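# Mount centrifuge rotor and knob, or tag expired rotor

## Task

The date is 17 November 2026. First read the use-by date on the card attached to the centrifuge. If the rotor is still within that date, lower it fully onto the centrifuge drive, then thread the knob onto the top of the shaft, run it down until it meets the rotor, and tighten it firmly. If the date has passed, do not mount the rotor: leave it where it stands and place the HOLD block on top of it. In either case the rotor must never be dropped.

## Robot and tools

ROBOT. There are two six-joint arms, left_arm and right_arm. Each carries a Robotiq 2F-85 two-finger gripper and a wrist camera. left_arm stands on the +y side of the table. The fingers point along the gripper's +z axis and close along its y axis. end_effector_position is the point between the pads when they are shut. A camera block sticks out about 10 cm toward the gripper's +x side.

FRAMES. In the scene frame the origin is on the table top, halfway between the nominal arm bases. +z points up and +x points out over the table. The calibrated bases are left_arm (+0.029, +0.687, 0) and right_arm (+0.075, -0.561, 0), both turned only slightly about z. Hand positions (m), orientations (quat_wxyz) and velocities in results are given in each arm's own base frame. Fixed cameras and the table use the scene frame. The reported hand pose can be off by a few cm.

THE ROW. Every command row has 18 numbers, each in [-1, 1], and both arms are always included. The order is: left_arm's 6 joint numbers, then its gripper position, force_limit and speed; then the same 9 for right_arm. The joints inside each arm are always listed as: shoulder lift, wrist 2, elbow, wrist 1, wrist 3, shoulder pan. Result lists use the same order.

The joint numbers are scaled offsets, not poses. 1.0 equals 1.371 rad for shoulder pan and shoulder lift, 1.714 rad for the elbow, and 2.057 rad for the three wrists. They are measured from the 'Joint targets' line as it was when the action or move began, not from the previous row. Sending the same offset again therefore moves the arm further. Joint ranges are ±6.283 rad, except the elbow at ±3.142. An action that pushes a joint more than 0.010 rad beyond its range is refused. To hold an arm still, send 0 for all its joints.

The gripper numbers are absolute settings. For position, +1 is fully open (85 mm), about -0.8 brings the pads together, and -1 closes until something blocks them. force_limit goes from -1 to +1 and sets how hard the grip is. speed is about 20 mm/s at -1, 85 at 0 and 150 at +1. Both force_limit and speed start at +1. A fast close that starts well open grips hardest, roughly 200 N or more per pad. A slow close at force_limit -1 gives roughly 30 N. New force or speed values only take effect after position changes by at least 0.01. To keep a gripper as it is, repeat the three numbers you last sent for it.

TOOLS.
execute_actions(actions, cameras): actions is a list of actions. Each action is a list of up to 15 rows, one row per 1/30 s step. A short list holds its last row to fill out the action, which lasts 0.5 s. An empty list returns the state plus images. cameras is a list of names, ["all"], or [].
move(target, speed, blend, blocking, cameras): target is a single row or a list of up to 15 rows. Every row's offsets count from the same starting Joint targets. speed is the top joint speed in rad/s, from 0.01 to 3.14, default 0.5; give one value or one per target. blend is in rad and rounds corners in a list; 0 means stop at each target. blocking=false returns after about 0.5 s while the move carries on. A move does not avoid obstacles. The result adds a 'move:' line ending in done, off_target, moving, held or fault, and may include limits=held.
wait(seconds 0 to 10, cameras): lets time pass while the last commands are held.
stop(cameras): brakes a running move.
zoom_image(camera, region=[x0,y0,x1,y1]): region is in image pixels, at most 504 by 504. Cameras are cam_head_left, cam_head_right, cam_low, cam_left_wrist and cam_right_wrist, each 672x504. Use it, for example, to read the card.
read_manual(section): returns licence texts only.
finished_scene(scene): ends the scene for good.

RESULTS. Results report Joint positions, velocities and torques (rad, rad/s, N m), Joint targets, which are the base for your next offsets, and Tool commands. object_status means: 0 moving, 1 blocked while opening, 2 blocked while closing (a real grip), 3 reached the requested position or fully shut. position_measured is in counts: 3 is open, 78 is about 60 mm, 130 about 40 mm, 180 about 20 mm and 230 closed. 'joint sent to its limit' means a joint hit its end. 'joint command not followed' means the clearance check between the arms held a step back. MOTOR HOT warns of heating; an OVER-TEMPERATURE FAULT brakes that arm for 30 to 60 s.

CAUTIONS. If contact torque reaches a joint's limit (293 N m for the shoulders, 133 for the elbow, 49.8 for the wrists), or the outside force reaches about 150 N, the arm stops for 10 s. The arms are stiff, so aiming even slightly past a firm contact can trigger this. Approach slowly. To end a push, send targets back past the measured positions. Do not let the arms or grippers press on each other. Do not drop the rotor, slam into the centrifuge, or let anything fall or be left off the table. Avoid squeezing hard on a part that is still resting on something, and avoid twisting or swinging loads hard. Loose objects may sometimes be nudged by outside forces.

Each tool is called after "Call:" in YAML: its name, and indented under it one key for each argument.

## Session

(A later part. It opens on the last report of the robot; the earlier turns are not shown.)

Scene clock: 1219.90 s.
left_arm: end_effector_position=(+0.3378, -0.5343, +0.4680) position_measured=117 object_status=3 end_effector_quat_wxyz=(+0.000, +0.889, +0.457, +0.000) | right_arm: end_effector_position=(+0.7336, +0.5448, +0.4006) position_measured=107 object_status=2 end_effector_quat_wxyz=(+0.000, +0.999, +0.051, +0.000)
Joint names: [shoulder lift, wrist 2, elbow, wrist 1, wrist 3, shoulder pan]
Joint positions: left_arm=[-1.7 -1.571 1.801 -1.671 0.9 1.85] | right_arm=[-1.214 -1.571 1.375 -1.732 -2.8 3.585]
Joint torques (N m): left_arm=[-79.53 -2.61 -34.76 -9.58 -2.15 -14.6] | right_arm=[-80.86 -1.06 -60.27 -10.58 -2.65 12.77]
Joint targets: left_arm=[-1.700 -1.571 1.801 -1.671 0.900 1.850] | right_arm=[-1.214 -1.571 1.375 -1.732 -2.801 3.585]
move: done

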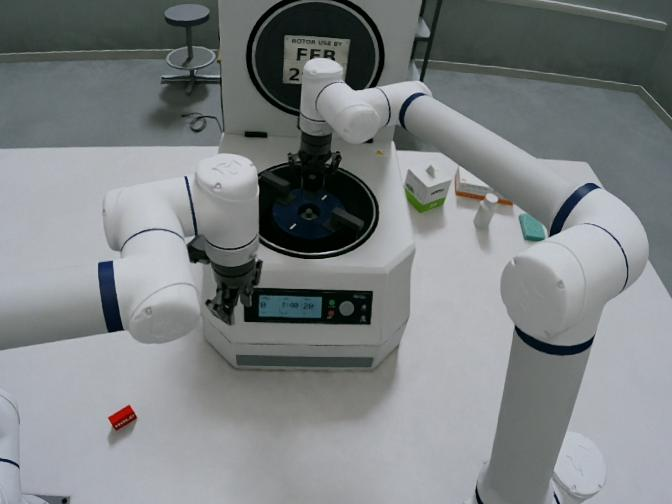

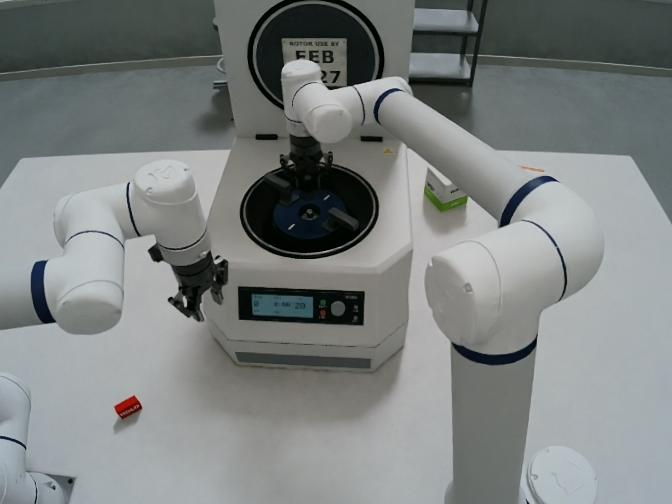

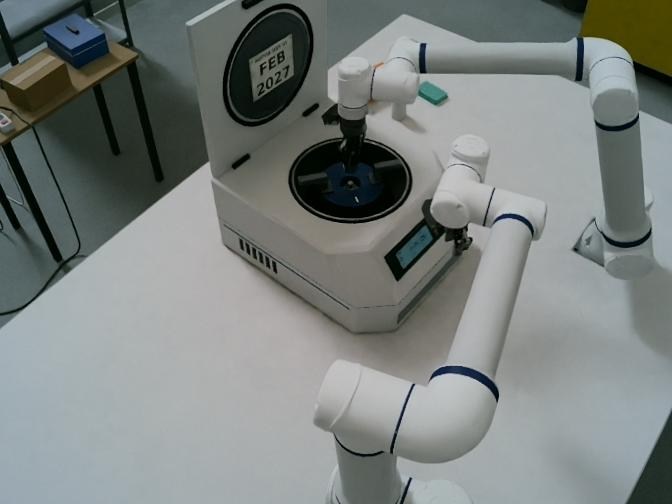

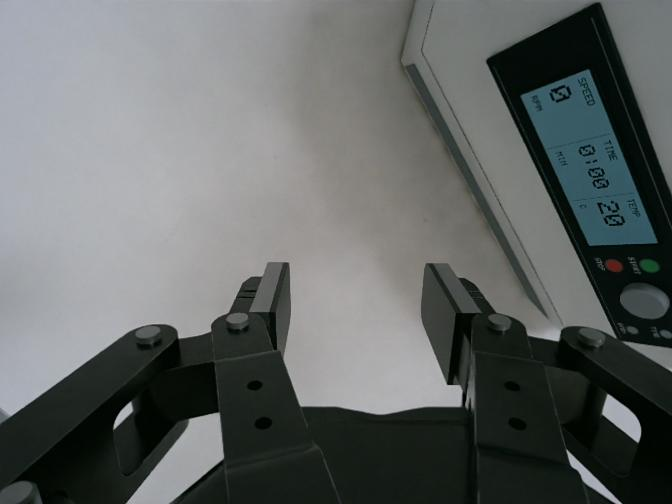

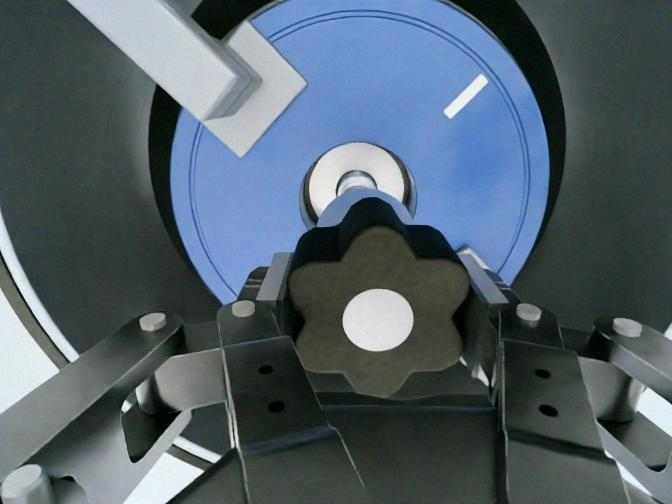

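Call:
move:
  target: [0,0,0,0,0,0,0.1,0.1,-1,0.0101,0,0.0295,-0.0312,-0.9966,0.0004,-1,-1,-1]
  speed: 2.0
  cameras: []

Call:
move:
  target: [0,0,0,0,0,0,0.1,0.1,-1,0,0,0,0,-0.6077,0,-1,-1,-1]
  speed: 2.0
  cameras: ["cam_right_wrist","cam_head_left","cam_head_right","cam_low"]

Call:
zoom_image:
  camera: "cam_head_left"
  region: [270, 140, 350, 240]

Call:
zoom_image:
  camera: "cam_low"
  region: [310, 110, 390, 210]

Call:
zoom_image:
  camera: "cam_right_wrist"
  region: [250, 110, 470, 310]

Scene clock: 1271.10 s.
left_arm: end_effector_position=(+0.3378, -0.5343, +0.4680) position_measured=117 object_status=3 end_effector_quat_wxyz=(+0.000, +0.889, +0.457, +0.000) | right_arm: end_effector_position=(+0.7341, +0.5457, +0.3613) position_measured=107 object_status=2 end_effector_quat_wxyz=(+0.000, +0.474, +0.880, +0.000)
Joint names: [shoulder lift, wrist 2, elbow, wrist 1, wrist 3, shoulder pan]
Joint positions: left_arm=[-1.7 -1.571 1.801 -1.671 0.9 1.85] | right_arm=[-1.2 -1.571 1.425 -1.796 -4.85 3.586]
Joint torques (N m): left_arm=[-79.53 -2.62 -35.43 -9.17 -2 -14.02] | right_arm=[-80.09 -0.99 -47.02 -10.59 -2.86 12.29]
Joint targets: left_arm=[-1.700 -1.571 1.801 -1.671 0.900 1.850] | right_arm=[-1.200 -1.571 1.425 -1.796 -4.851 3.586]
move: done
No camera images: "cameras" was empty.

Scene clock: 1272.73 s.
left_arm: end_effector_position=(+0.3378, -0.5343, +0.4680) position_measured=117 object_status=3 end_effector_quat_wxyz=(+0.000, +0.889, +0.457, +0.000) | right_arm: end_effector_position=(+0.7341, +0.5457, +0.3613) position_measured=107 object_status=2 end_effector_quat_wxyz=(+0.000, -0.130, +0.991, +0.000)
Joint names: [shoulder lift, wrist 2, elbow, wrist 1, wrist 3, shoulder pan]
Joint positions: left_arm=[-1.7 -1.571 1.801 -1.671 0.9 1.85] | right_arm=[-1.2 -1.571 1.425 -1.796 -6.101 3.586]
Joint torques (N m): left_arm=[-79.38 -2.73 -35.97 -8.99 -1.94 -15.02] | right_arm=[-80.12 -0.87 -48.88 -9.85 -2.46 12.79]
Joint targets: left_arm=[-1.700 -1.571 1.801 -1.671 0.900 1.850] | right_arm=[-1.200 -1.571 1.425 -1.796 -6.101 3.586]
move: done
Images, in order (width x height): cam_head_left 672x504, cam_head_right 672x504, cam_low 672x504, cam_right_wrist 672x504.

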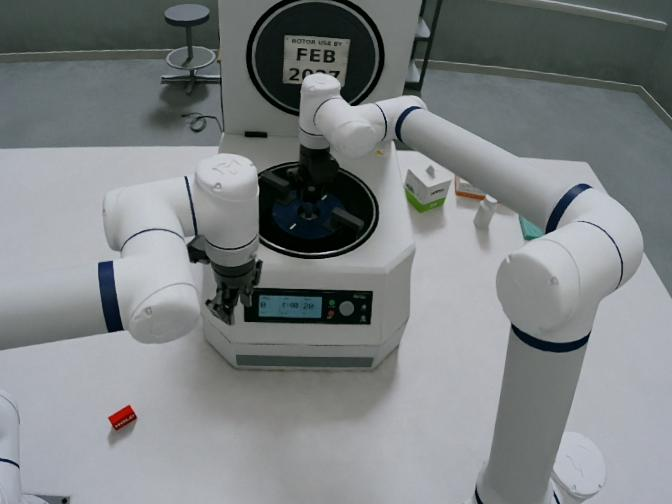

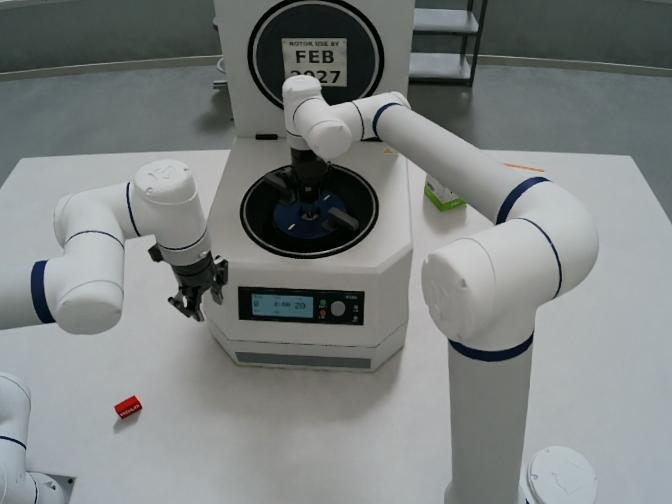

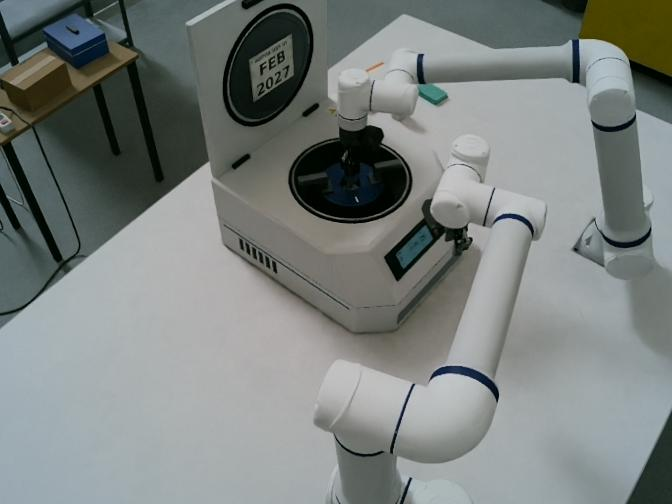

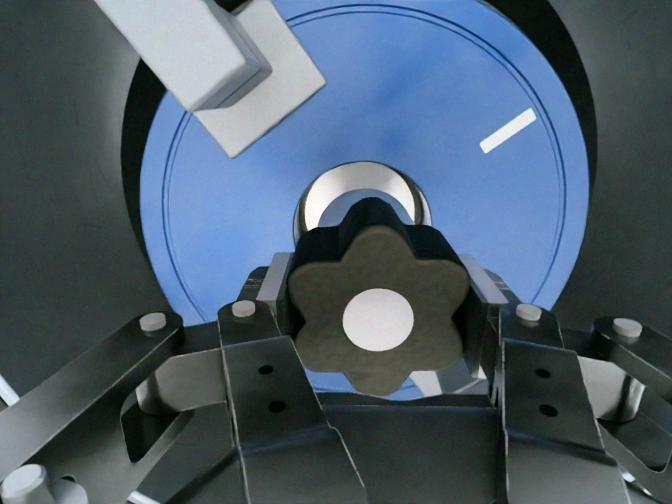

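Scaled by 5.040 from the camera's 672x504 image, which has a finer 960x720 frame.

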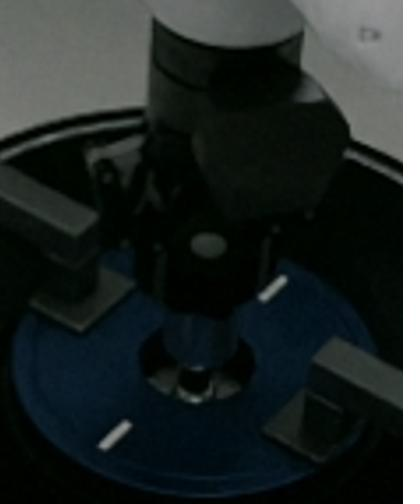

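Scaled by 5.040 from the camera's 672x504 image, which has a finer 960x720 frame.

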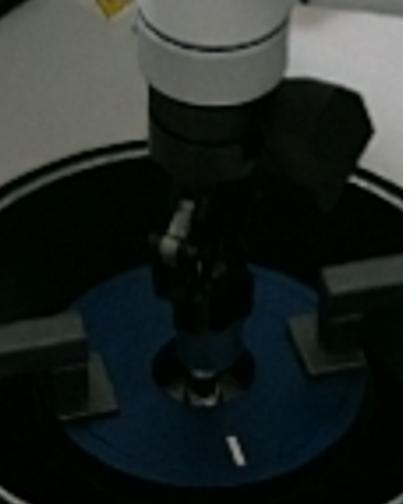

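Scaled by 2.291 from the camera's 672x504 image, which has a finer 960x720 frame.

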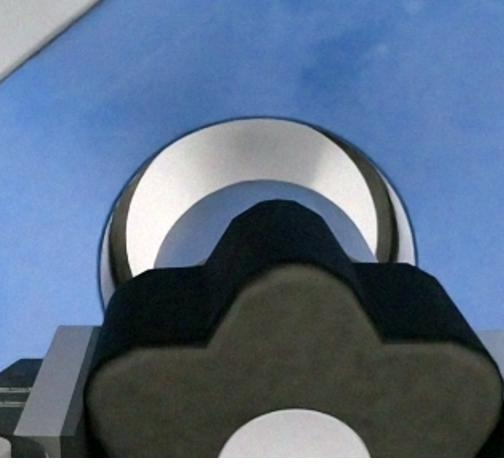

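Call:
move:
  target: [0,0,0,0,0,0,0.1,0.1,-1,0.00497,0,0.00509,-0.00755,0,-0.0003,-1,-1,-1]
  speed: 0.05
  cameras: []

Call:
move:
  target: [0,0,0,0,0,0,0.1,0.1,-1,0.00086,0,0.00219,-0.0024,0,0,-1,-1,-1]
  speed: 0.02
  cameras: ["cam_right_wrist","cam_head_left"]

Call:
zoom_image:
  camera: "cam_head_left"
  region: [270, 140, 350, 240]

Call:
zoom_image:
  camera: "cam_right_wrist"
  region: [250, 110, 470, 310]

Scene clock: 1296.87 s.
left_arm: end_effector_position=(+0.3378, -0.5343, +0.4680) position_measured=117 object_status=3 end_effector_quat_wxyz=(+0.000, +0.889, +0.457, +0.000) | right_arm: end_effector_position=(+0.7359, +0.5462, +0.3514) position_measured=107 object_status=2 end_effector_quat_wxyz=(+0.000, -0.130, +0.991, +0.000)
Joint names: [shoulder lift, wrist 2, elbow, wrist 1, wrist 3, shoulder pan]
Joint positions: left_arm=[-1.7 -1.571 1.801 -1.671 0.9 1.85] | right_arm=[-1.194 -1.571 1.434 -1.811 -6.101 3.585]
Joint torques (N m): left_arm=[-78.57 -2.57 -35.64 -8.96 -2.23 -14.5] | right_arm=[-78.78 -0.75 -47.24 -9.56 -2.56 -14.25]
Joint targets: left_arm=[-1.700 -1.571 1.801 -1.671 0.900 1.850] | right_arm=[-1.194 -1.571 1.434 -1.812 -6.101 3.585]
move: done
No camera images: "cameras" was empty.

Scene clock: 1297.57 s.
left_arm: end_effector_position=(+0.3378, -0.5343, +0.4680) position_measured=117 object_status=3 end_effector_quat_wxyz=(+0.000, +0.889, +0.457, +0.000) | right_arm: end_effector_position=(+0.7360, +0.5462, +0.3483) position_measured=107 object_status=2 end_effector_quat_wxyz=(+0.000, -0.130, +0.991, +0.000)
Joint names: [shoulder lift, wrist 2, elbow, wrist 1, wrist 3, shoulder pan]
Joint positions: left_arm=[-1.7 -1.571 1.801 -1.671 0.9 1.85] | right_arm=[-1.192 -1.571 1.438 -1.817 -6.101 3.585]
Joint torques (N m): left_arm=[-79.45 -2.71 -35.48 -9.17 -2.07 -14.11] | right_arm=[-81.17 -1.05 -46.47 -11.86 -2.32 -15.45]
Joint targets: left_arm=[-1.700 -1.571 1.801 -1.671 0.900 1.850] | right_arm=[-1.192 -1.571 1.438 -1.817 -6.101 3.585]
move: done
Images, in order (width x height): cam_head_left 672x504, cam_right_wrist 672x504.

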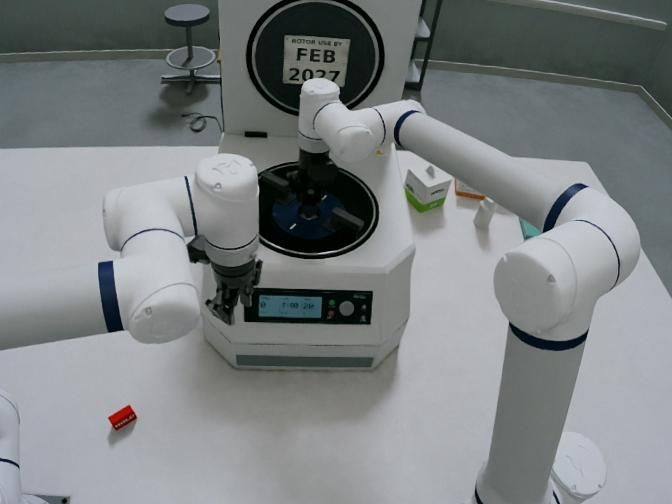

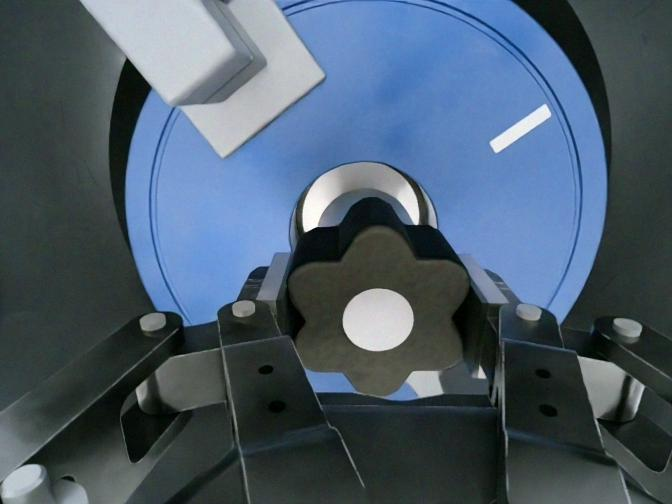

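Scaled by 5.040 from the camera's 672x504 image, which has a finer 960x720 frame.

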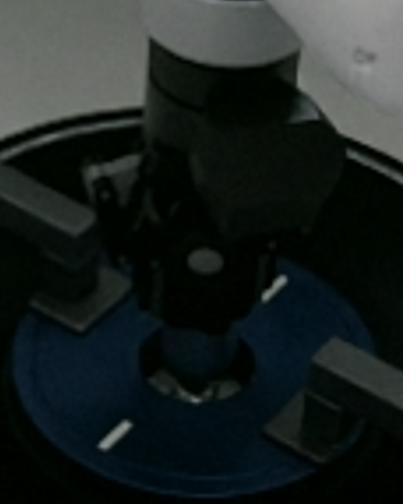

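Scaled by 2.291 from the camera's 672x504 image, which has a finer 960x720 frame.

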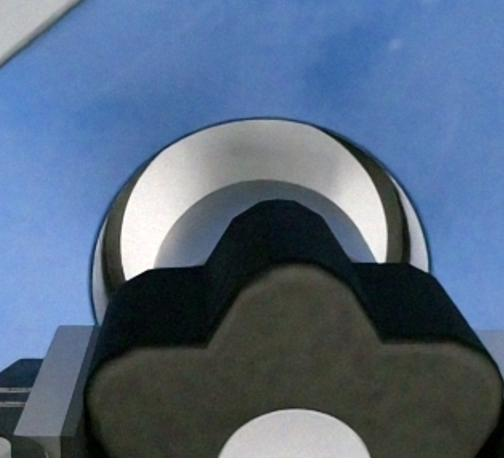

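Call:
move:
  target: [0,0,0,0,0,0,0.1,0.1,-1,0.00086,0,0.00219,-0.0024,0,0,-1,-1,-1]
  speed: 0.02
  cameras: []

Call:
move:
  target: [0,0,0,0,0,0,0.1,0.1,-1,0.00057,0,0.00146,-0.0016,0,0,-1,-1,-1]
  speed: 0.02
  cameras: ["cam_right_wrist"]

Scene clock: 1309.53 s.
left_arm: end_effector_position=(+0.3378, -0.5343, +0.4680) position_measured=117 object_status=3 end_effector_quat_wxyz=(+0.000, +0.889, +0.457, +0.000) | right_arm: end_effector_position=(+0.7360, +0.5462, +0.3453) position_measured=107 object_status=2 end_effector_quat_wxyz=(+0.000, -0.130, +0.991, +0.000)
Joint names: [shoulder lift, wrist 2, elbow, wrist 1, wrist 3, shoulder pan]
Joint positions: left_arm=[-1.7 -1.571 1.801 -1.671 0.9 1.85] | right_arm=[-1.191 -1.571 1.441 -1.821 -6.101 3.585]
Joint torques (N m): left_arm=[-78.94 -2.83 -35.66 -9.2 -2.1 -12.38] | right_arm=[-80.75 -0.93 -47.52 -10.75 -2.35 -15.44]
Joint targets: left_arm=[-1.700 -1.571 1.801 -1.671 0.900 1.850] | right_arm=[-1.191 -1.571 1.442 -1.822 -6.101 3.585]
move: done
No camera images: "cameras" was empty.

Scene clock: 1310.23 s.
left_arm: end_effector_position=(+0.3378, -0.5343, +0.4680) position_measured=117 object_status=3 end_effector_quat_wxyz=(+0.000, +0.889, +0.457, +0.000) | right_arm: end_effector_position=(+0.7360, +0.5462, +0.3433) position_measured=107 object_status=2 end_effector_quat_wxyz=(+0.000, -0.130, +0.991, +0.000)
Joint names: [shoulder lift, wrist 2, elbow, wrist 1, wrist 3, shoulder pan]
Joint positions: left_arm=[-1.7 -1.571 1.801 -1.671 0.9 1.85] | right_arm=[-1.191 -1.571 1.444 -1.825 -6.101 3.585]
Joint torques (N m): left_arm=[-78.85 -2.61 -34.73 -9.26 -1.87 -12.63] | right_arm=[-81.21 -0.83 -46.38 -10.28 -2.23 -14.18]
Joint targets: left_arm=[-1.700 -1.571 1.801 -1.671 0.900 1.850] | right_arm=[-1.190 -1.571 1.444 -1.825 -6.101 3.585]
move: done
Images, in order (width x height): cam_right_wrist 672x504.

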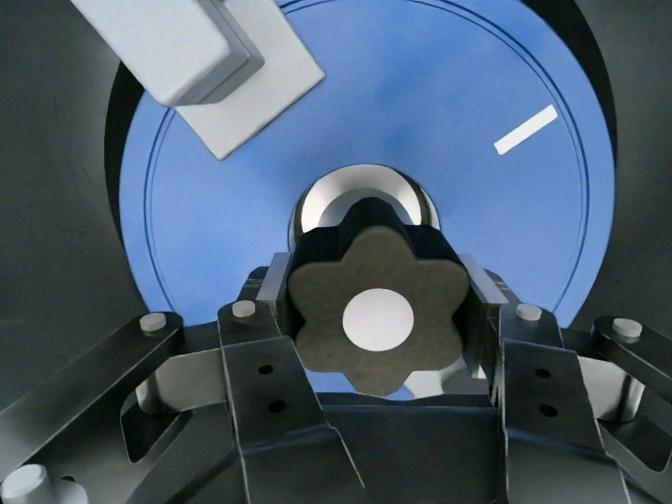

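Call:
move:
  target: [0,0,0,0,0,0,0.1,0.1,-1,0.00057,0,0.00146,-0.0016,0,0,-1,-1,-1]
  speed: 0.02
  cameras: []

Call:
move:
  target: [0,0,0,0,0,0,0.1,0.1,-1,0.00057,0,0.00146,-0.0016,0,0,-1,-1,-1]
  speed: 0.02
  cameras: ["cam_right_wrist","cam_head_left"]

Call:
zoom_image:
  camera: "cam_head_left"
  region: [270, 160, 350, 240]

Scene clock: 1315.67 s.
left_arm: end_effector_position=(+0.3378, -0.5343, +0.4680) position_measured=117 object_status=3 end_effector_quat_wxyz=(+0.000, +0.889, +0.457, +0.000) | right_arm: end_effector_position=(+0.7359, +0.5462, +0.3413) position_measured=107 object_status=2 end_effector_quat_wxyz=(+0.000, -0.130, +0.991, +0.000)
Joint names: [shoulder lift, wrist 2, elbow, wrist 1, wrist 3, shoulder pan]
Joint positions: left_arm=[-1.7 -1.571 1.801 -1.671 0.9 1.85] | right_arm=[-1.19 -1.571 1.446 -1.828 -6.101 3.585]
Joint torques (N m): left_arm=[-79.42 -2.6 -35.21 -8.9 -2.25 -13.55] | right_arm=[-80.98 -0.81 -46.41 -9.95 -2.37 -14.32]
Joint targets: left_arm=[-1.700 -1.571 1.801 -1.671 0.900 1.850] | right_arm=[-1.190 -1.571 1.447 -1.828 -6.101 3.585]
move: done
No camera images: "cameras" was empty.

Scene clock: 1316.37 s.
left_arm: end_effector_position=(+0.3378, -0.5343, +0.4680) position_measured=117 object_status=3 end_effector_quat_wxyz=(+0.000, +0.889, +0.457, +0.000) | right_arm: end_effector_position=(+0.7359, +0.5462, +0.3393) position_measured=107 object_status=2 end_effector_quat_wxyz=(+0.000, -0.130, +0.991, +0.000)
Joint names: [shoulder lift, wrist 2, elbow, wrist 1, wrist 3, shoulder pan]
Joint positions: left_arm=[-1.7 -1.571 1.801 -1.671 0.9 1.85] | right_arm=[-1.189 -1.571 1.449 -1.831 -6.101 3.585]
Joint torques (N m): left_arm=[-80.21 -2.68 -34.94 -9.17 -2.11 -13.02] | right_arm=[-78.52 -0.84 -47.24 -10.42 -2.37 -13.61]
Joint targets: left_arm=[-1.700 -1.571 1.801 -1.671 0.900 1.850] | right_arm=[-1.189 -1.571 1.449 -1.832 -6.101 3.585]
move: done
Images, in order (width x height): cam_head_left 672x504, cam_right_wrist 672x504.

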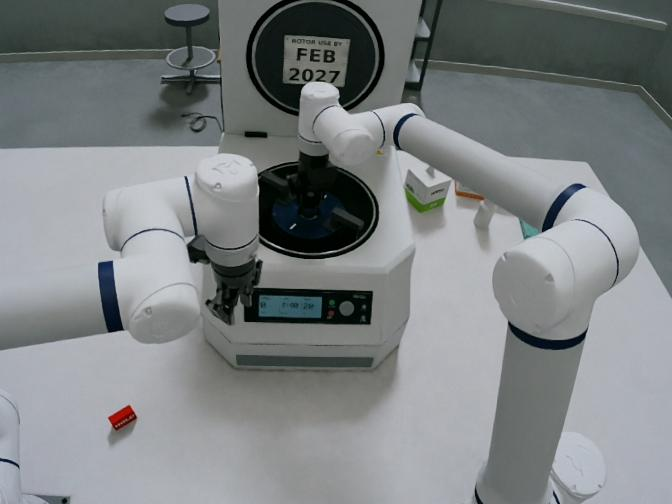

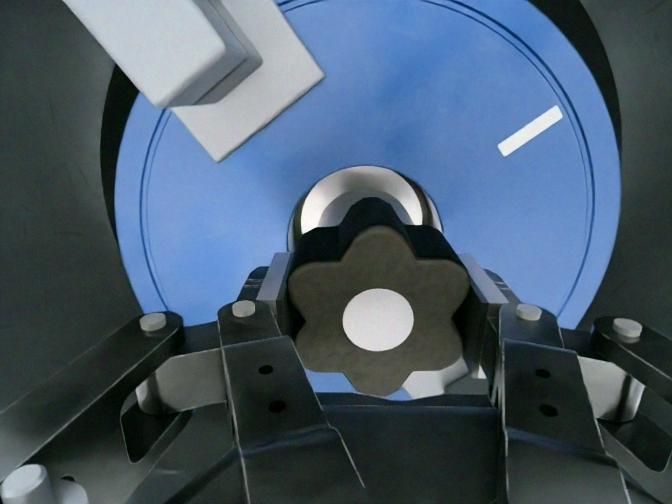

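Scaled by 6.300 from the camera's 672x504 image, which has a finer 960x720 frame.

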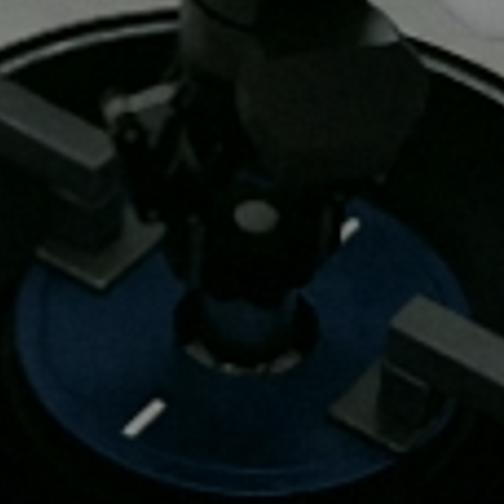

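Call:
move:
  target: [0,0,0,0,0,0,0.1,0.1,-1,0.00057,0,0.00146,-0.0016,0,0,-1,-1,-1]
  speed: 0.02
  cameras: []

Call:
move:
  target: [0,0,0,0,0,0,0.1,0.1,-1,0.00057,0,0.00146,-0.0016,0,0,-1,-1,-1]
  speed: 0.02
  cameras: ["cam_right_wrist"]

Scene clock: 1321.83 s.
left_arm: end_effector_position=(+0.3378, -0.5343, +0.4680) position_measured=117 object_status=3 end_effector_quat_wxyz=(+0.000, +0.889, +0.457, +0.000) | right_arm: end_effector_position=(+0.7359, +0.5462, +0.3373) position_measured=107 object_status=2 end_effector_quat_wxyz=(+0.000, -0.130, +0.991, +0.000)
Joint names: [shoulder lift, wrist 2, elbow, wrist 1, wrist 3, shoulder pan]
Joint positions: left_arm=[-1.7 -1.571 1.801 -1.671 0.9 1.85] | right_arm=[-1.188 -1.571 1.451 -1.835 -6.101 3.585]
Joint torques (N m): left_arm=[-78.08 -2.85 -35.33 -8.69 -2.09 -14.61] | right_arm=[-79.47 -0.86 -47.52 -9.88 -2.42 -14.25]
Joint targets: left_arm=[-1.700 -1.571 1.801 -1.671 0.900 1.850] | right_arm=[-1.188 -1.571 1.452 -1.835 -6.101 3.585]
move: done
No camera images: "cameras" was empty.

Scene clock: 1322.53 s.
left_arm: end_effector_position=(+0.3378, -0.5343, +0.4680) position_measured=117 object_status=3 end_effector_quat_wxyz=(+0.000, +0.889, +0.457, +0.000) | right_arm: end_effector_position=(+0.7358, +0.5461, +0.3353) position_measured=107 object_status=2 end_effector_quat_wxyz=(+0.000, -0.130, +0.991, +0.000)
Joint names: [shoulder lift, wrist 2, elbow, wrist 1, wrist 3, shoulder pan]
Joint positions: left_arm=[-1.7 -1.571 1.801 -1.671 0.9 1.85] | right_arm=[-1.187 -1.571 1.454 -1.838 -6.101 3.585]
Joint torques (N m): left_arm=[-78.95 -2.6 -35.53 -8.95 -2.36 -13.52] | right_arm=[-79.89 -1 -47.01 -10.42 -2.28 -13.45]
Joint targets: left_arm=[-1.700 -1.571 1.801 -1.671 0.900 1.850] | right_arm=[-1.187 -1.571 1.454 -1.838 -6.101 3.585]
move: done
Images, in order (width x height): cam_right_wrist 672x504.

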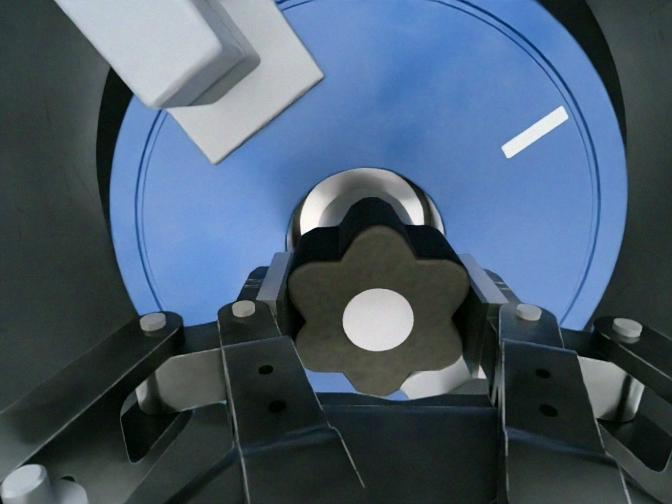

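Call:
move:
  target: [0,0,0,0,0,0,0.1,0.1,-1,0.00057,0,0.00146,-0.0016,0,0,-1,-1,-1]
  speed: 0.02
  cameras: []

Call:
move:
  target: [0,0,0,0,0,0,0.1,0.1,-1,0.00057,0,0.00146,-0.0016,0,0,-1,-1,-1]
  speed: 0.02
  cameras: ["cam_right_wrist"]

Scene clock: 1330.67 s.
left_arm: end_effector_position=(+0.3378, -0.5343, +0.4680) position_measured=117 object_status=3 end_effector_quat_wxyz=(+0.000, +0.889, +0.457, +0.000) | right_arm: end_effector_position=(+0.7358, +0.5461, +0.3334) position_measured=107 object_status=2 end_effector_quat_wxyz=(+0.000, -0.130, +0.991, +0.000)
Joint names: [shoulder lift, wrist 2, elbow, wrist 1, wrist 3, shoulder pan]
Joint positions: left_arm=[-1.7 -1.571 1.801 -1.671 0.9 1.85] | right_arm=[-1.187 -1.571 1.456 -1.841 -6.101 3.585]
Joint torques (N m): left_arm=[-78.97 -2.7 -35.23 -8.72 -2.35 -13.19] | right_arm=[-73.4 -0.79 -39.96 -8.06 -2.32 -14.37]
Joint targets: left_arm=[-1.700 -1.571 1.801 -1.671 0.900 1.850] | right_arm=[-1.187 -1.571 1.457 -1.841 -6.101 3.585]
move: done
No camera images: "cameras" was empty.

Scene clock: 1331.37 s.
left_arm: end_effector_position=(+0.3378, -0.5343, +0.4680) position_measured=117 object_status=3 end_effector_quat_wxyz=(+0.000, +0.889, +0.457, +0.000) | right_arm: end_effector_position=(+0.7357, +0.5461, +0.3313) position_measured=107 object_status=2 end_effector_quat_wxyz=(+0.000, -0.130, +0.991, +0.000)
Joint names: [shoulder lift, wrist 2, elbow, wrist 1, wrist 3, shoulder pan]
Joint positions: left_arm=[-1.7 -1.571 1.801 -1.671 0.9 1.85] | right_arm=[-1.186 -1.571 1.459 -1.845 -6.101 3.585]
Joint torques (N m): left_arm=[-80.94 -2.42 -35.73 -9.08 -1.99 -13.86] | right_arm=[-80.05 -0.83 -46.05 -10.05 -2.46 -11.24]
Joint targets: left_arm=[-1.700 -1.571 1.801 -1.671 0.900 1.850] | right_arm=[-1.186 -1.571 1.459 -1.845 -6.101 3.585]
move: done
Images, in order (width x height): cam_right_wrist 672x504.

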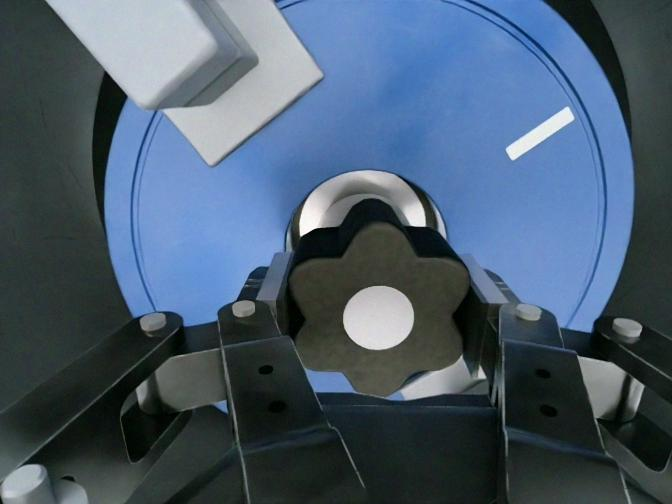

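Call:
zoom_image:
  camera: "cam_right_wrist"
  region: [250, 150, 510, 410]

Scaled by 1.938 from the camera's 672x504 image, which has a finer 960x720 frame.

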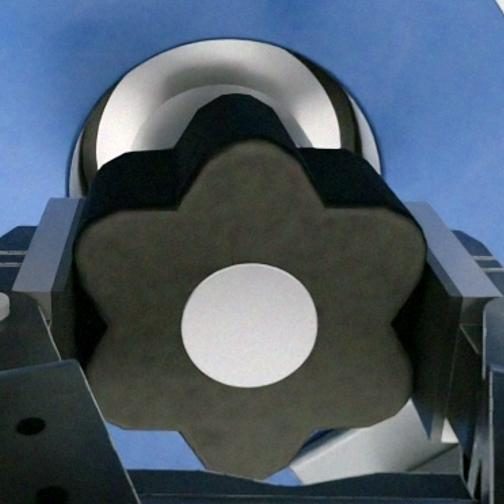

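Call:
move:
  target: [0,0,0,0,0,0,0.1,0.1,-1,0.00194,0,-0.00221,0.00054,0,-0.00023,-1,-1,-1]
  speed: 0.02
  cameras: ["cam_right_wrist"]

Call:
zoom_image:
  camera: "cam_right_wrist"
  region: [250, 150, 510, 410]

Scene clock: 1346.47 s.
left_arm: end_effector_position=(+0.3378, -0.5343, +0.4680) position_measured=117 object_status=3 end_effector_quat_wxyz=(+0.000, +0.889, +0.457, +0.000) | right_arm: end_effector_position=(+0.7374, +0.5466, +0.3312) position_measured=107 object_status=2 end_effector_quat_wxyz=(+0.000, -0.130, +0.991, +0.000)
Joint names: [shoulder lift, wrist 2, elbow, wrist 1, wrist 3, shoulder pan]
Joint positions: left_arm=[-1.7 -1.571 1.801 -1.671 0.9 1.85] | right_arm=[-1.183 -1.571 1.456 -1.844 -6.101 3.585]
Joint torques (N m): left_arm=[-80.28 -2.52 -35.36 -8.45 -2.11 -14.48] | right_arm=[-83.48 -0.72 -62.07 -4.47 -2.2 -12.67]
Joint targets: left_arm=[-1.700 -1.571 1.801 -1.671 0.900 1.850] | right_arm=[-1.183 -1.571 1.455 -1.844 -6.101 3.585]
move: done
Images, in order (width x height): cam_right_wrist 672x504.

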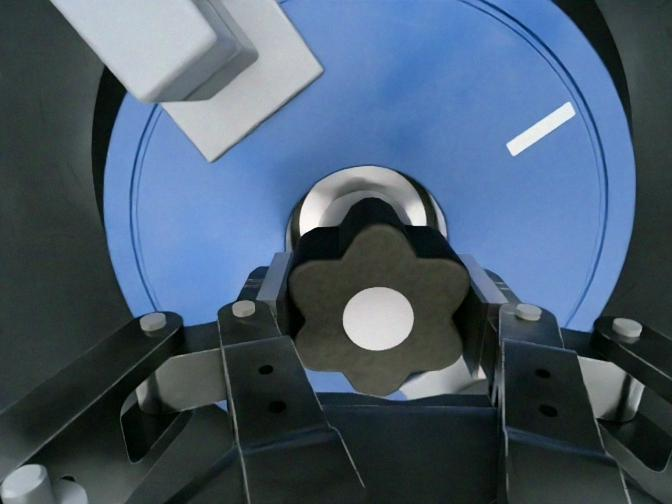

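Scaled by 1.938 from the camera's 672x504 image, which has a finer 960x720 frame.

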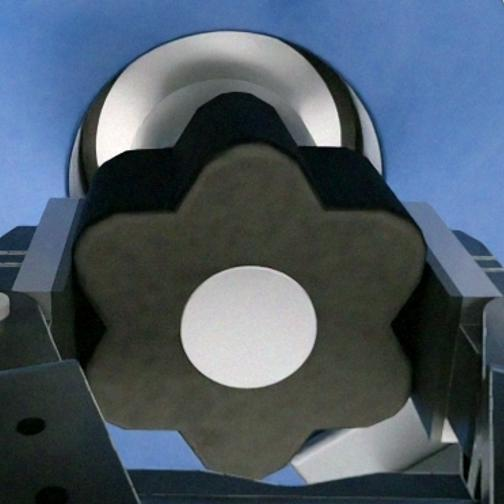

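Call:
move:
  target: [0,0,0,0,0,0,0.1,0.1,-1,0.00019,0,0.00048,-0.00052,0.9966,0,-1,-1,-1]
  speed: 2.0
  cameras: ["cam_right_wrist"]

Call:
move:
  target: [0,0,0,0,0,0,0.1,0.1,-1,0.00019,0,0.00048,-0.00052,0.9966,0,-1,-1,-1]
  speed: 2.0
  cameras: []

Call:
move:
  target: [0,0,0,0,0,0,0.1,0.1,-1,0.00019,0,0.00048,-0.00052,0.9966,0,-1,-1,-1]
  speed: 2.0
  cameras: ["cam_right_wrist","cam_head_left"]

Call:
zoom_image:
  camera: "cam_right_wrist"
  region: [250, 150, 510, 410]

Scene clock: 1357.40 s.
left_arm: end_effector_position=(+0.3378, -0.5343, +0.4680) position_measured=117 object_status=3 end_effector_quat_wxyz=(+0.000, +0.889, +0.457, +0.000) | right_arm: end_effector_position=(+0.7374, +0.5466, +0.3306) position_measured=107 object_status=2 end_effector_quat_wxyz=(+0.000, +0.780, +0.626, +0.000)
Joint names: [shoulder lift, wrist 2, elbow, wrist 1, wrist 3, shoulder pan]
Joint positions: left_arm=[-1.7 -1.571 1.801 -1.671 0.9 1.85] | right_arm=[-1.183 -1.571 1.456 -1.845 -4.051 3.585]
Joint torques (N m): left_arm=[-77.78 -2.77 -35.12 -8.68 -2.17 -15.09] | right_arm=[-80.43 1.1 -46.37 -10.19 1.39 -10.01]
Joint targets: left_arm=[-1.700 -1.571 1.801 -1.671 0.900 1.850] | right_arm=[-1.183 -1.571 1.456 -1.845 -4.051 3.585]
move: done
Images, in order (width x height): cam_right_wrist 672x504.

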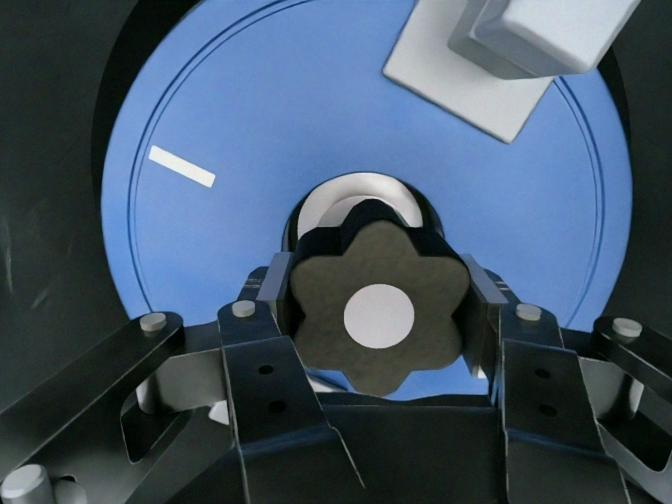

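Scene clock: 1359.43 s.
left_arm: end_effector_position=(+0.3378, -0.5343, +0.4680) position_measured=117 object_status=3 end_effector_quat_wxyz=(+0.000, +0.889, +0.457, +0.000) | right_arm: end_effector_position=(+0.7374, +0.5466, +0.3299) position_measured=107 object_status=2 end_effector_quat_wxyz=(+0.000, +0.940, -0.342, +0.000)
Joint names: [shoulder lift, wrist 2, elbow, wrist 1, wrist 3, shoulder pan]
Joint positions: left_arm=[-1.7 -1.571 1.801 -1.671 0.9 1.85] | right_arm=[-1.183 -1.571 1.457 -1.846 -2.001 3.585]
Joint torques (N m): left_arm=[-78.13 -2.63 -35.89 -8.33 -2.14 -13.89] | right_arm=[-96.33 1.3 -49.24 -6.4 2.1 -0.79]
Joint targets: left_arm=[-1.700 -1.571 1.801 -1.671 0.900 1.850] | right_arm=[-1.183 -1.571 1.457 -1.846 -2.001 3.585]
move: done
No camera images: "cameras" was empty.

Scene clock: 1361.47 s.
left_arm: end_effector_position=(+0.3378, -0.5343, +0.4680) position_measured=117 object_status=3 end_effector_quat_wxyz=(+0.000, +0.889, +0.457, +0.000) | right_arm: end_effector_position=(+0.7374, +0.5466, +0.3292) position_measured=107 object_status=2 end_effector_quat_wxyz=(+0.000, -0.196, +0.981, +0.000)
Joint names: [shoulder lift, wrist 2, elbow, wrist 1, wrist 3, shoulder pan]
Joint positions: left_arm=[-1.7 -1.571 1.801 -1.671 0.9 1.85] | right_arm=[-1.182 -1.571 1.458 -1.847 0.049 3.585]
Joint torques (N m): left_arm=[-78.57 -2.88 -35.69 -8.42 -1.98 -14.04] | right_arm=[-80.33 1.3 -46.59 -9.74 1.69 9.1]
Joint targets: left_arm=[-1.700 -1.571 1.801 -1.671 0.900 1.850] | right_arm=[-1.182 -1.571 1.458 -1.847 0.050 3.585]
move: done
Images, in order (width x height): cam_head_left 672x504, cam_right_wrist 672x504.

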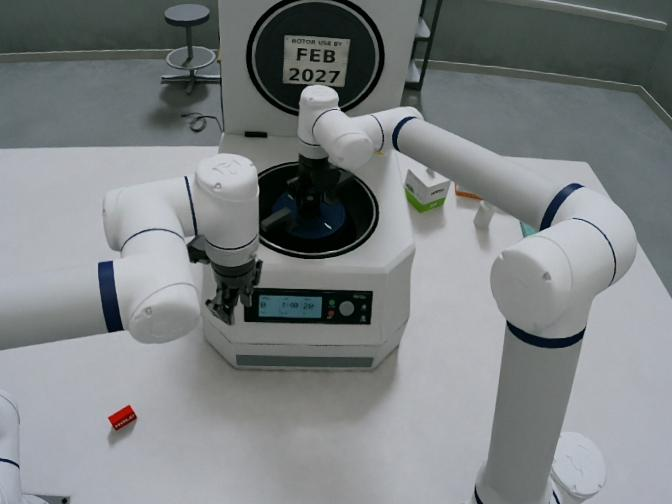

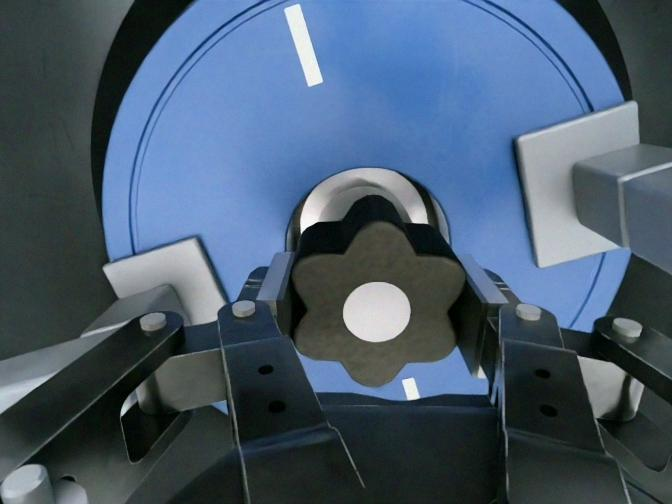

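Scaled by 1.938 from the camera's 672x504 image, which has a finer 960x720 frame.

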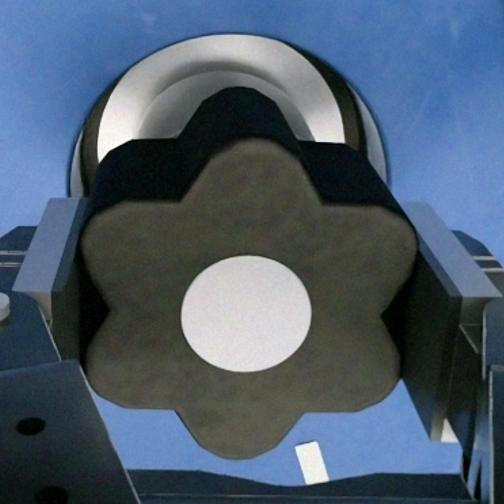

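Call:
move:
  target: [0,0,0,0,0,0,0.1,0.1,-1,0.0005,0,0.00132,-0.00144,0.9966,0,-1,-1,-1]
  speed: 2.0
  cameras: ["cam_right_wrist"]

Call:
zoom_image:
  camera: "cam_right_wrist"
  region: [250, 150, 510, 410]

Scene clock: 1373.03 s.
left_arm: end_effector_position=(+0.3378, -0.5343, +0.4680) position_measured=117 object_status=3 end_effector_quat_wxyz=(+0.000, +0.889, +0.457, +0.000) | right_arm: end_effector_position=(+0.7373, +0.5466, +0.3273) position_measured=107 object_status=2 end_effector_quat_wxyz=(+0.000, +0.737, +0.676, +0.000)
Joint names: [shoulder lift, wrist 2, elbow, wrist 1, wrist 3, shoulder pan]
Joint positions: left_arm=[-1.7 -1.571 1.801 -1.671 0.9 1.85] | right_arm=[-1.182 -1.571 1.46 -1.85 2.1 3.585]
Joint torques (N m): left_arm=[-78.74 -2.62 -35.65 -8.29 -2.07 -13.45] | right_arm=[-79.37 -1.9 -51.97 -11.12 2.43 -12.04]
Joint targets: left_arm=[-1.700 -1.571 1.801 -1.671 0.900 1.850] | right_arm=[-1.182 -1.571 1.460 -1.850 2.100 3.585]
move: done
Images, in order (width x height): cam_right_wrist 672x504.

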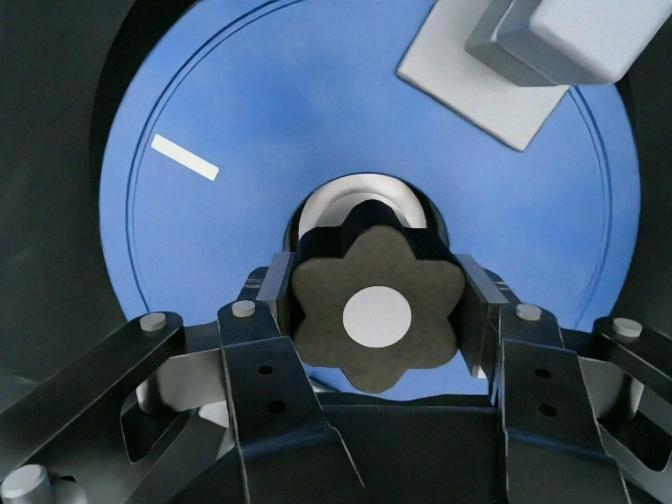

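Scaled by 1.938 from the camera's 672x504 image, which has a finer 960x720 frame.

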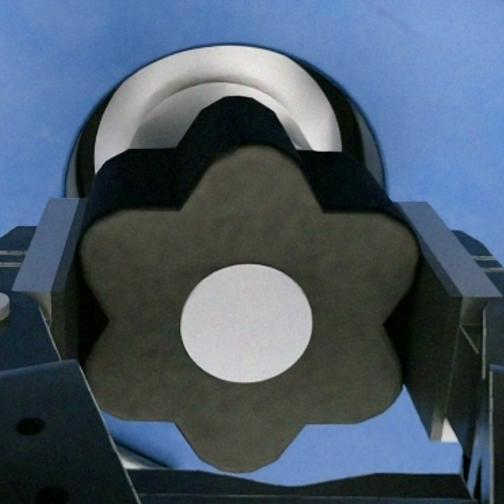

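Call:
move:
  target: [0,0,0,0,0,0,0.1,0.1,-1,0.0004,0,0.0011,-0.0012,0.9966,0,-1,-1,-1]
  speed: 2.0
  cameras: ["cam_right_wrist"]

Call:
zoom_image:
  camera: "cam_right_wrist"
  region: [250, 150, 510, 410]

Call:
move:
  target: [0,0,0,0,0,0,0.1,0.1,-1,0.0004,0,0.0011,-0.0012,0.9480,0,-1,-1,-1]
  speed: 2.0
  cameras: ["cam_right_wrist","cam_head_left"]

Call:
zoom_image:
  camera: "cam_right_wrist"
  region: [250, 150, 510, 410]

Scene clock: 1386.53 s.
left_arm: end_effector_position=(+0.3378, -0.5343, +0.4680) position_measured=117 object_status=3 end_effector_quat_wxyz=(+0.000, +0.889, +0.457, +0.000) | right_arm: end_effector_position=(+0.7373, +0.5465, +0.3260) position_measured=107 object_status=2 end_effector_quat_wxyz=(+0.000, +0.960, -0.279, +0.000)
Joint names: [shoulder lift, wrist 2, elbow, wrist 1, wrist 3, shoulder pan]
Joint positions: left_arm=[-1.7 -1.571 1.801 -1.671 0.9 1.85] | right_arm=[-1.181 -1.571 1.462 -1.852 4.15 3.585]
Joint torques (N m): left_arm=[-79.53 -2.51 -35.57 -7.89 -1.9 -15.27] | right_arm=[-88.79 0.03 -52.84 -11.05 2.26 2.01]
Joint targets: left_arm=[-1.700 -1.571 1.801 -1.671 0.900 1.850] | right_arm=[-1.181 -1.571 1.462 -1.852 4.150 3.585]
move: done
Images, in order (width x height): cam_right_wrist 672x504.

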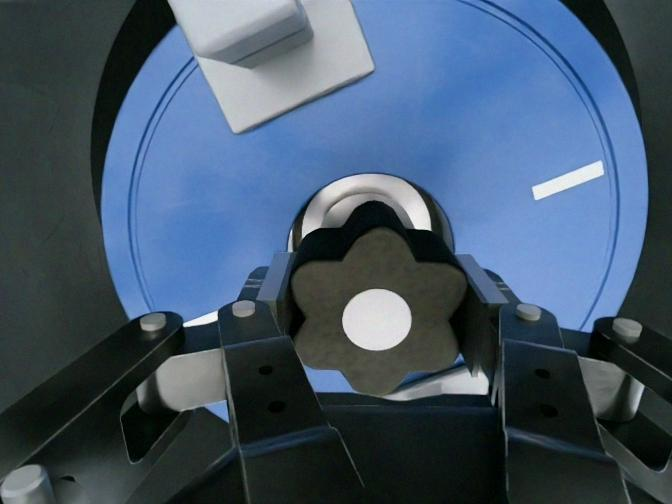

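Scaled by 1.938 from the camera's 672x504 image, which has a finer 960x720 frame.

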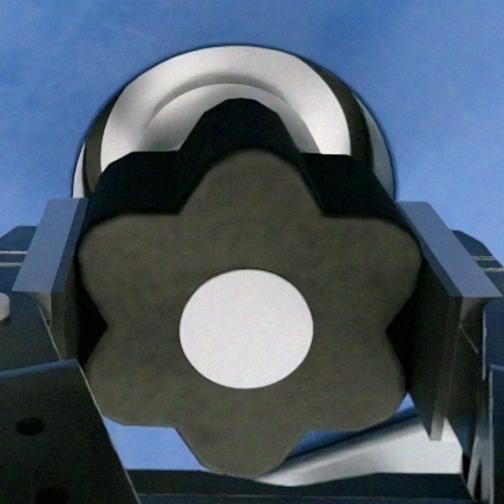

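Scene clock: 1388.53 s.
left_arm: end_effector_position=(+0.3378, -0.5343, +0.4680) position_measured=117 object_status=3 end_effector_quat_wxyz=(+0.000, +0.889, +0.457, +0.000) | right_arm: end_effector_position=(+0.7372, +0.5465, +0.3246) position_measured=107 object_status=2 end_effector_quat_wxyz=(+0.000, -0.308, +0.951, +0.000)
Joint names: [shoulder lift, wrist 2, elbow, wrist 1, wrist 3, shoulder pan]
Joint positions: left_arm=[-1.7 -1.571 1.801 -1.671 0.9 1.85] | right_arm=[-1.181 -1.571 1.464 -1.855 6.1 3.585]
Joint torques (N m): left_arm=[-78.84 -2.63 -36.16 -8.02 -1.83 -13.37] | right_arm=[-71.38 -1.01 -39.57 -9.28 1.37 10.86]
Joint targets: left_arm=[-1.700 -1.571 1.801 -1.671 0.900 1.850] | right_arm=[-1.181 -1.571 1.464 -1.855 6.100 3.585]
move: done
Images, in order (width x height): cam_head_left 672x504, cam_right_wrist 672x504.

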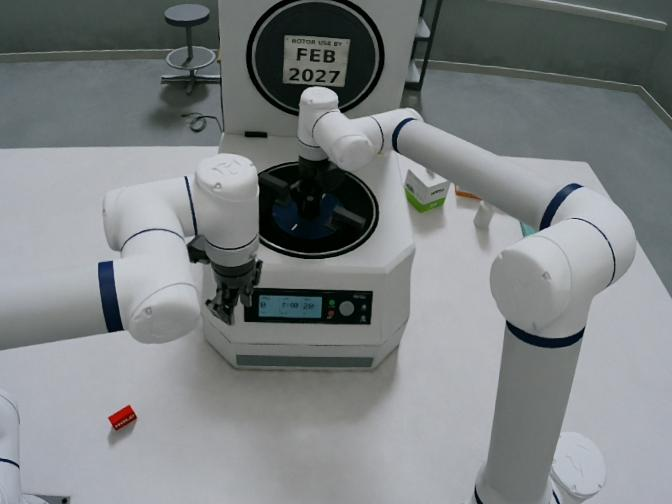

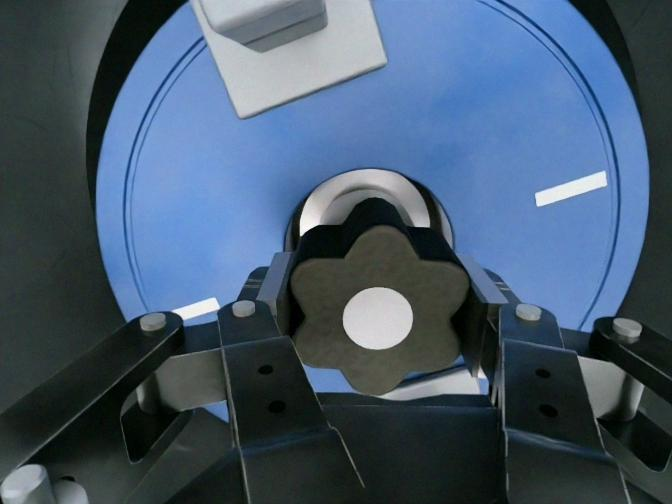

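Scaled by 1.938 from the camera's 672x504 image, which has a finer 960x720 frame.

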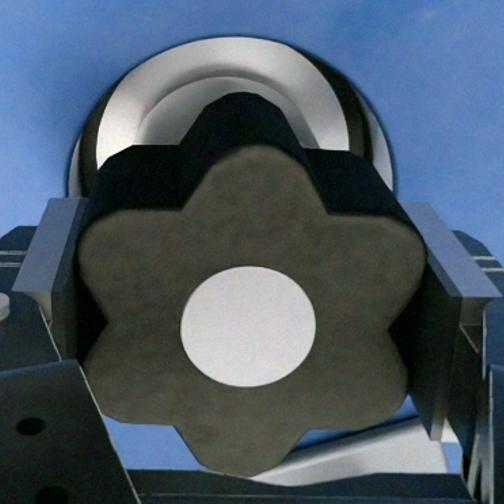

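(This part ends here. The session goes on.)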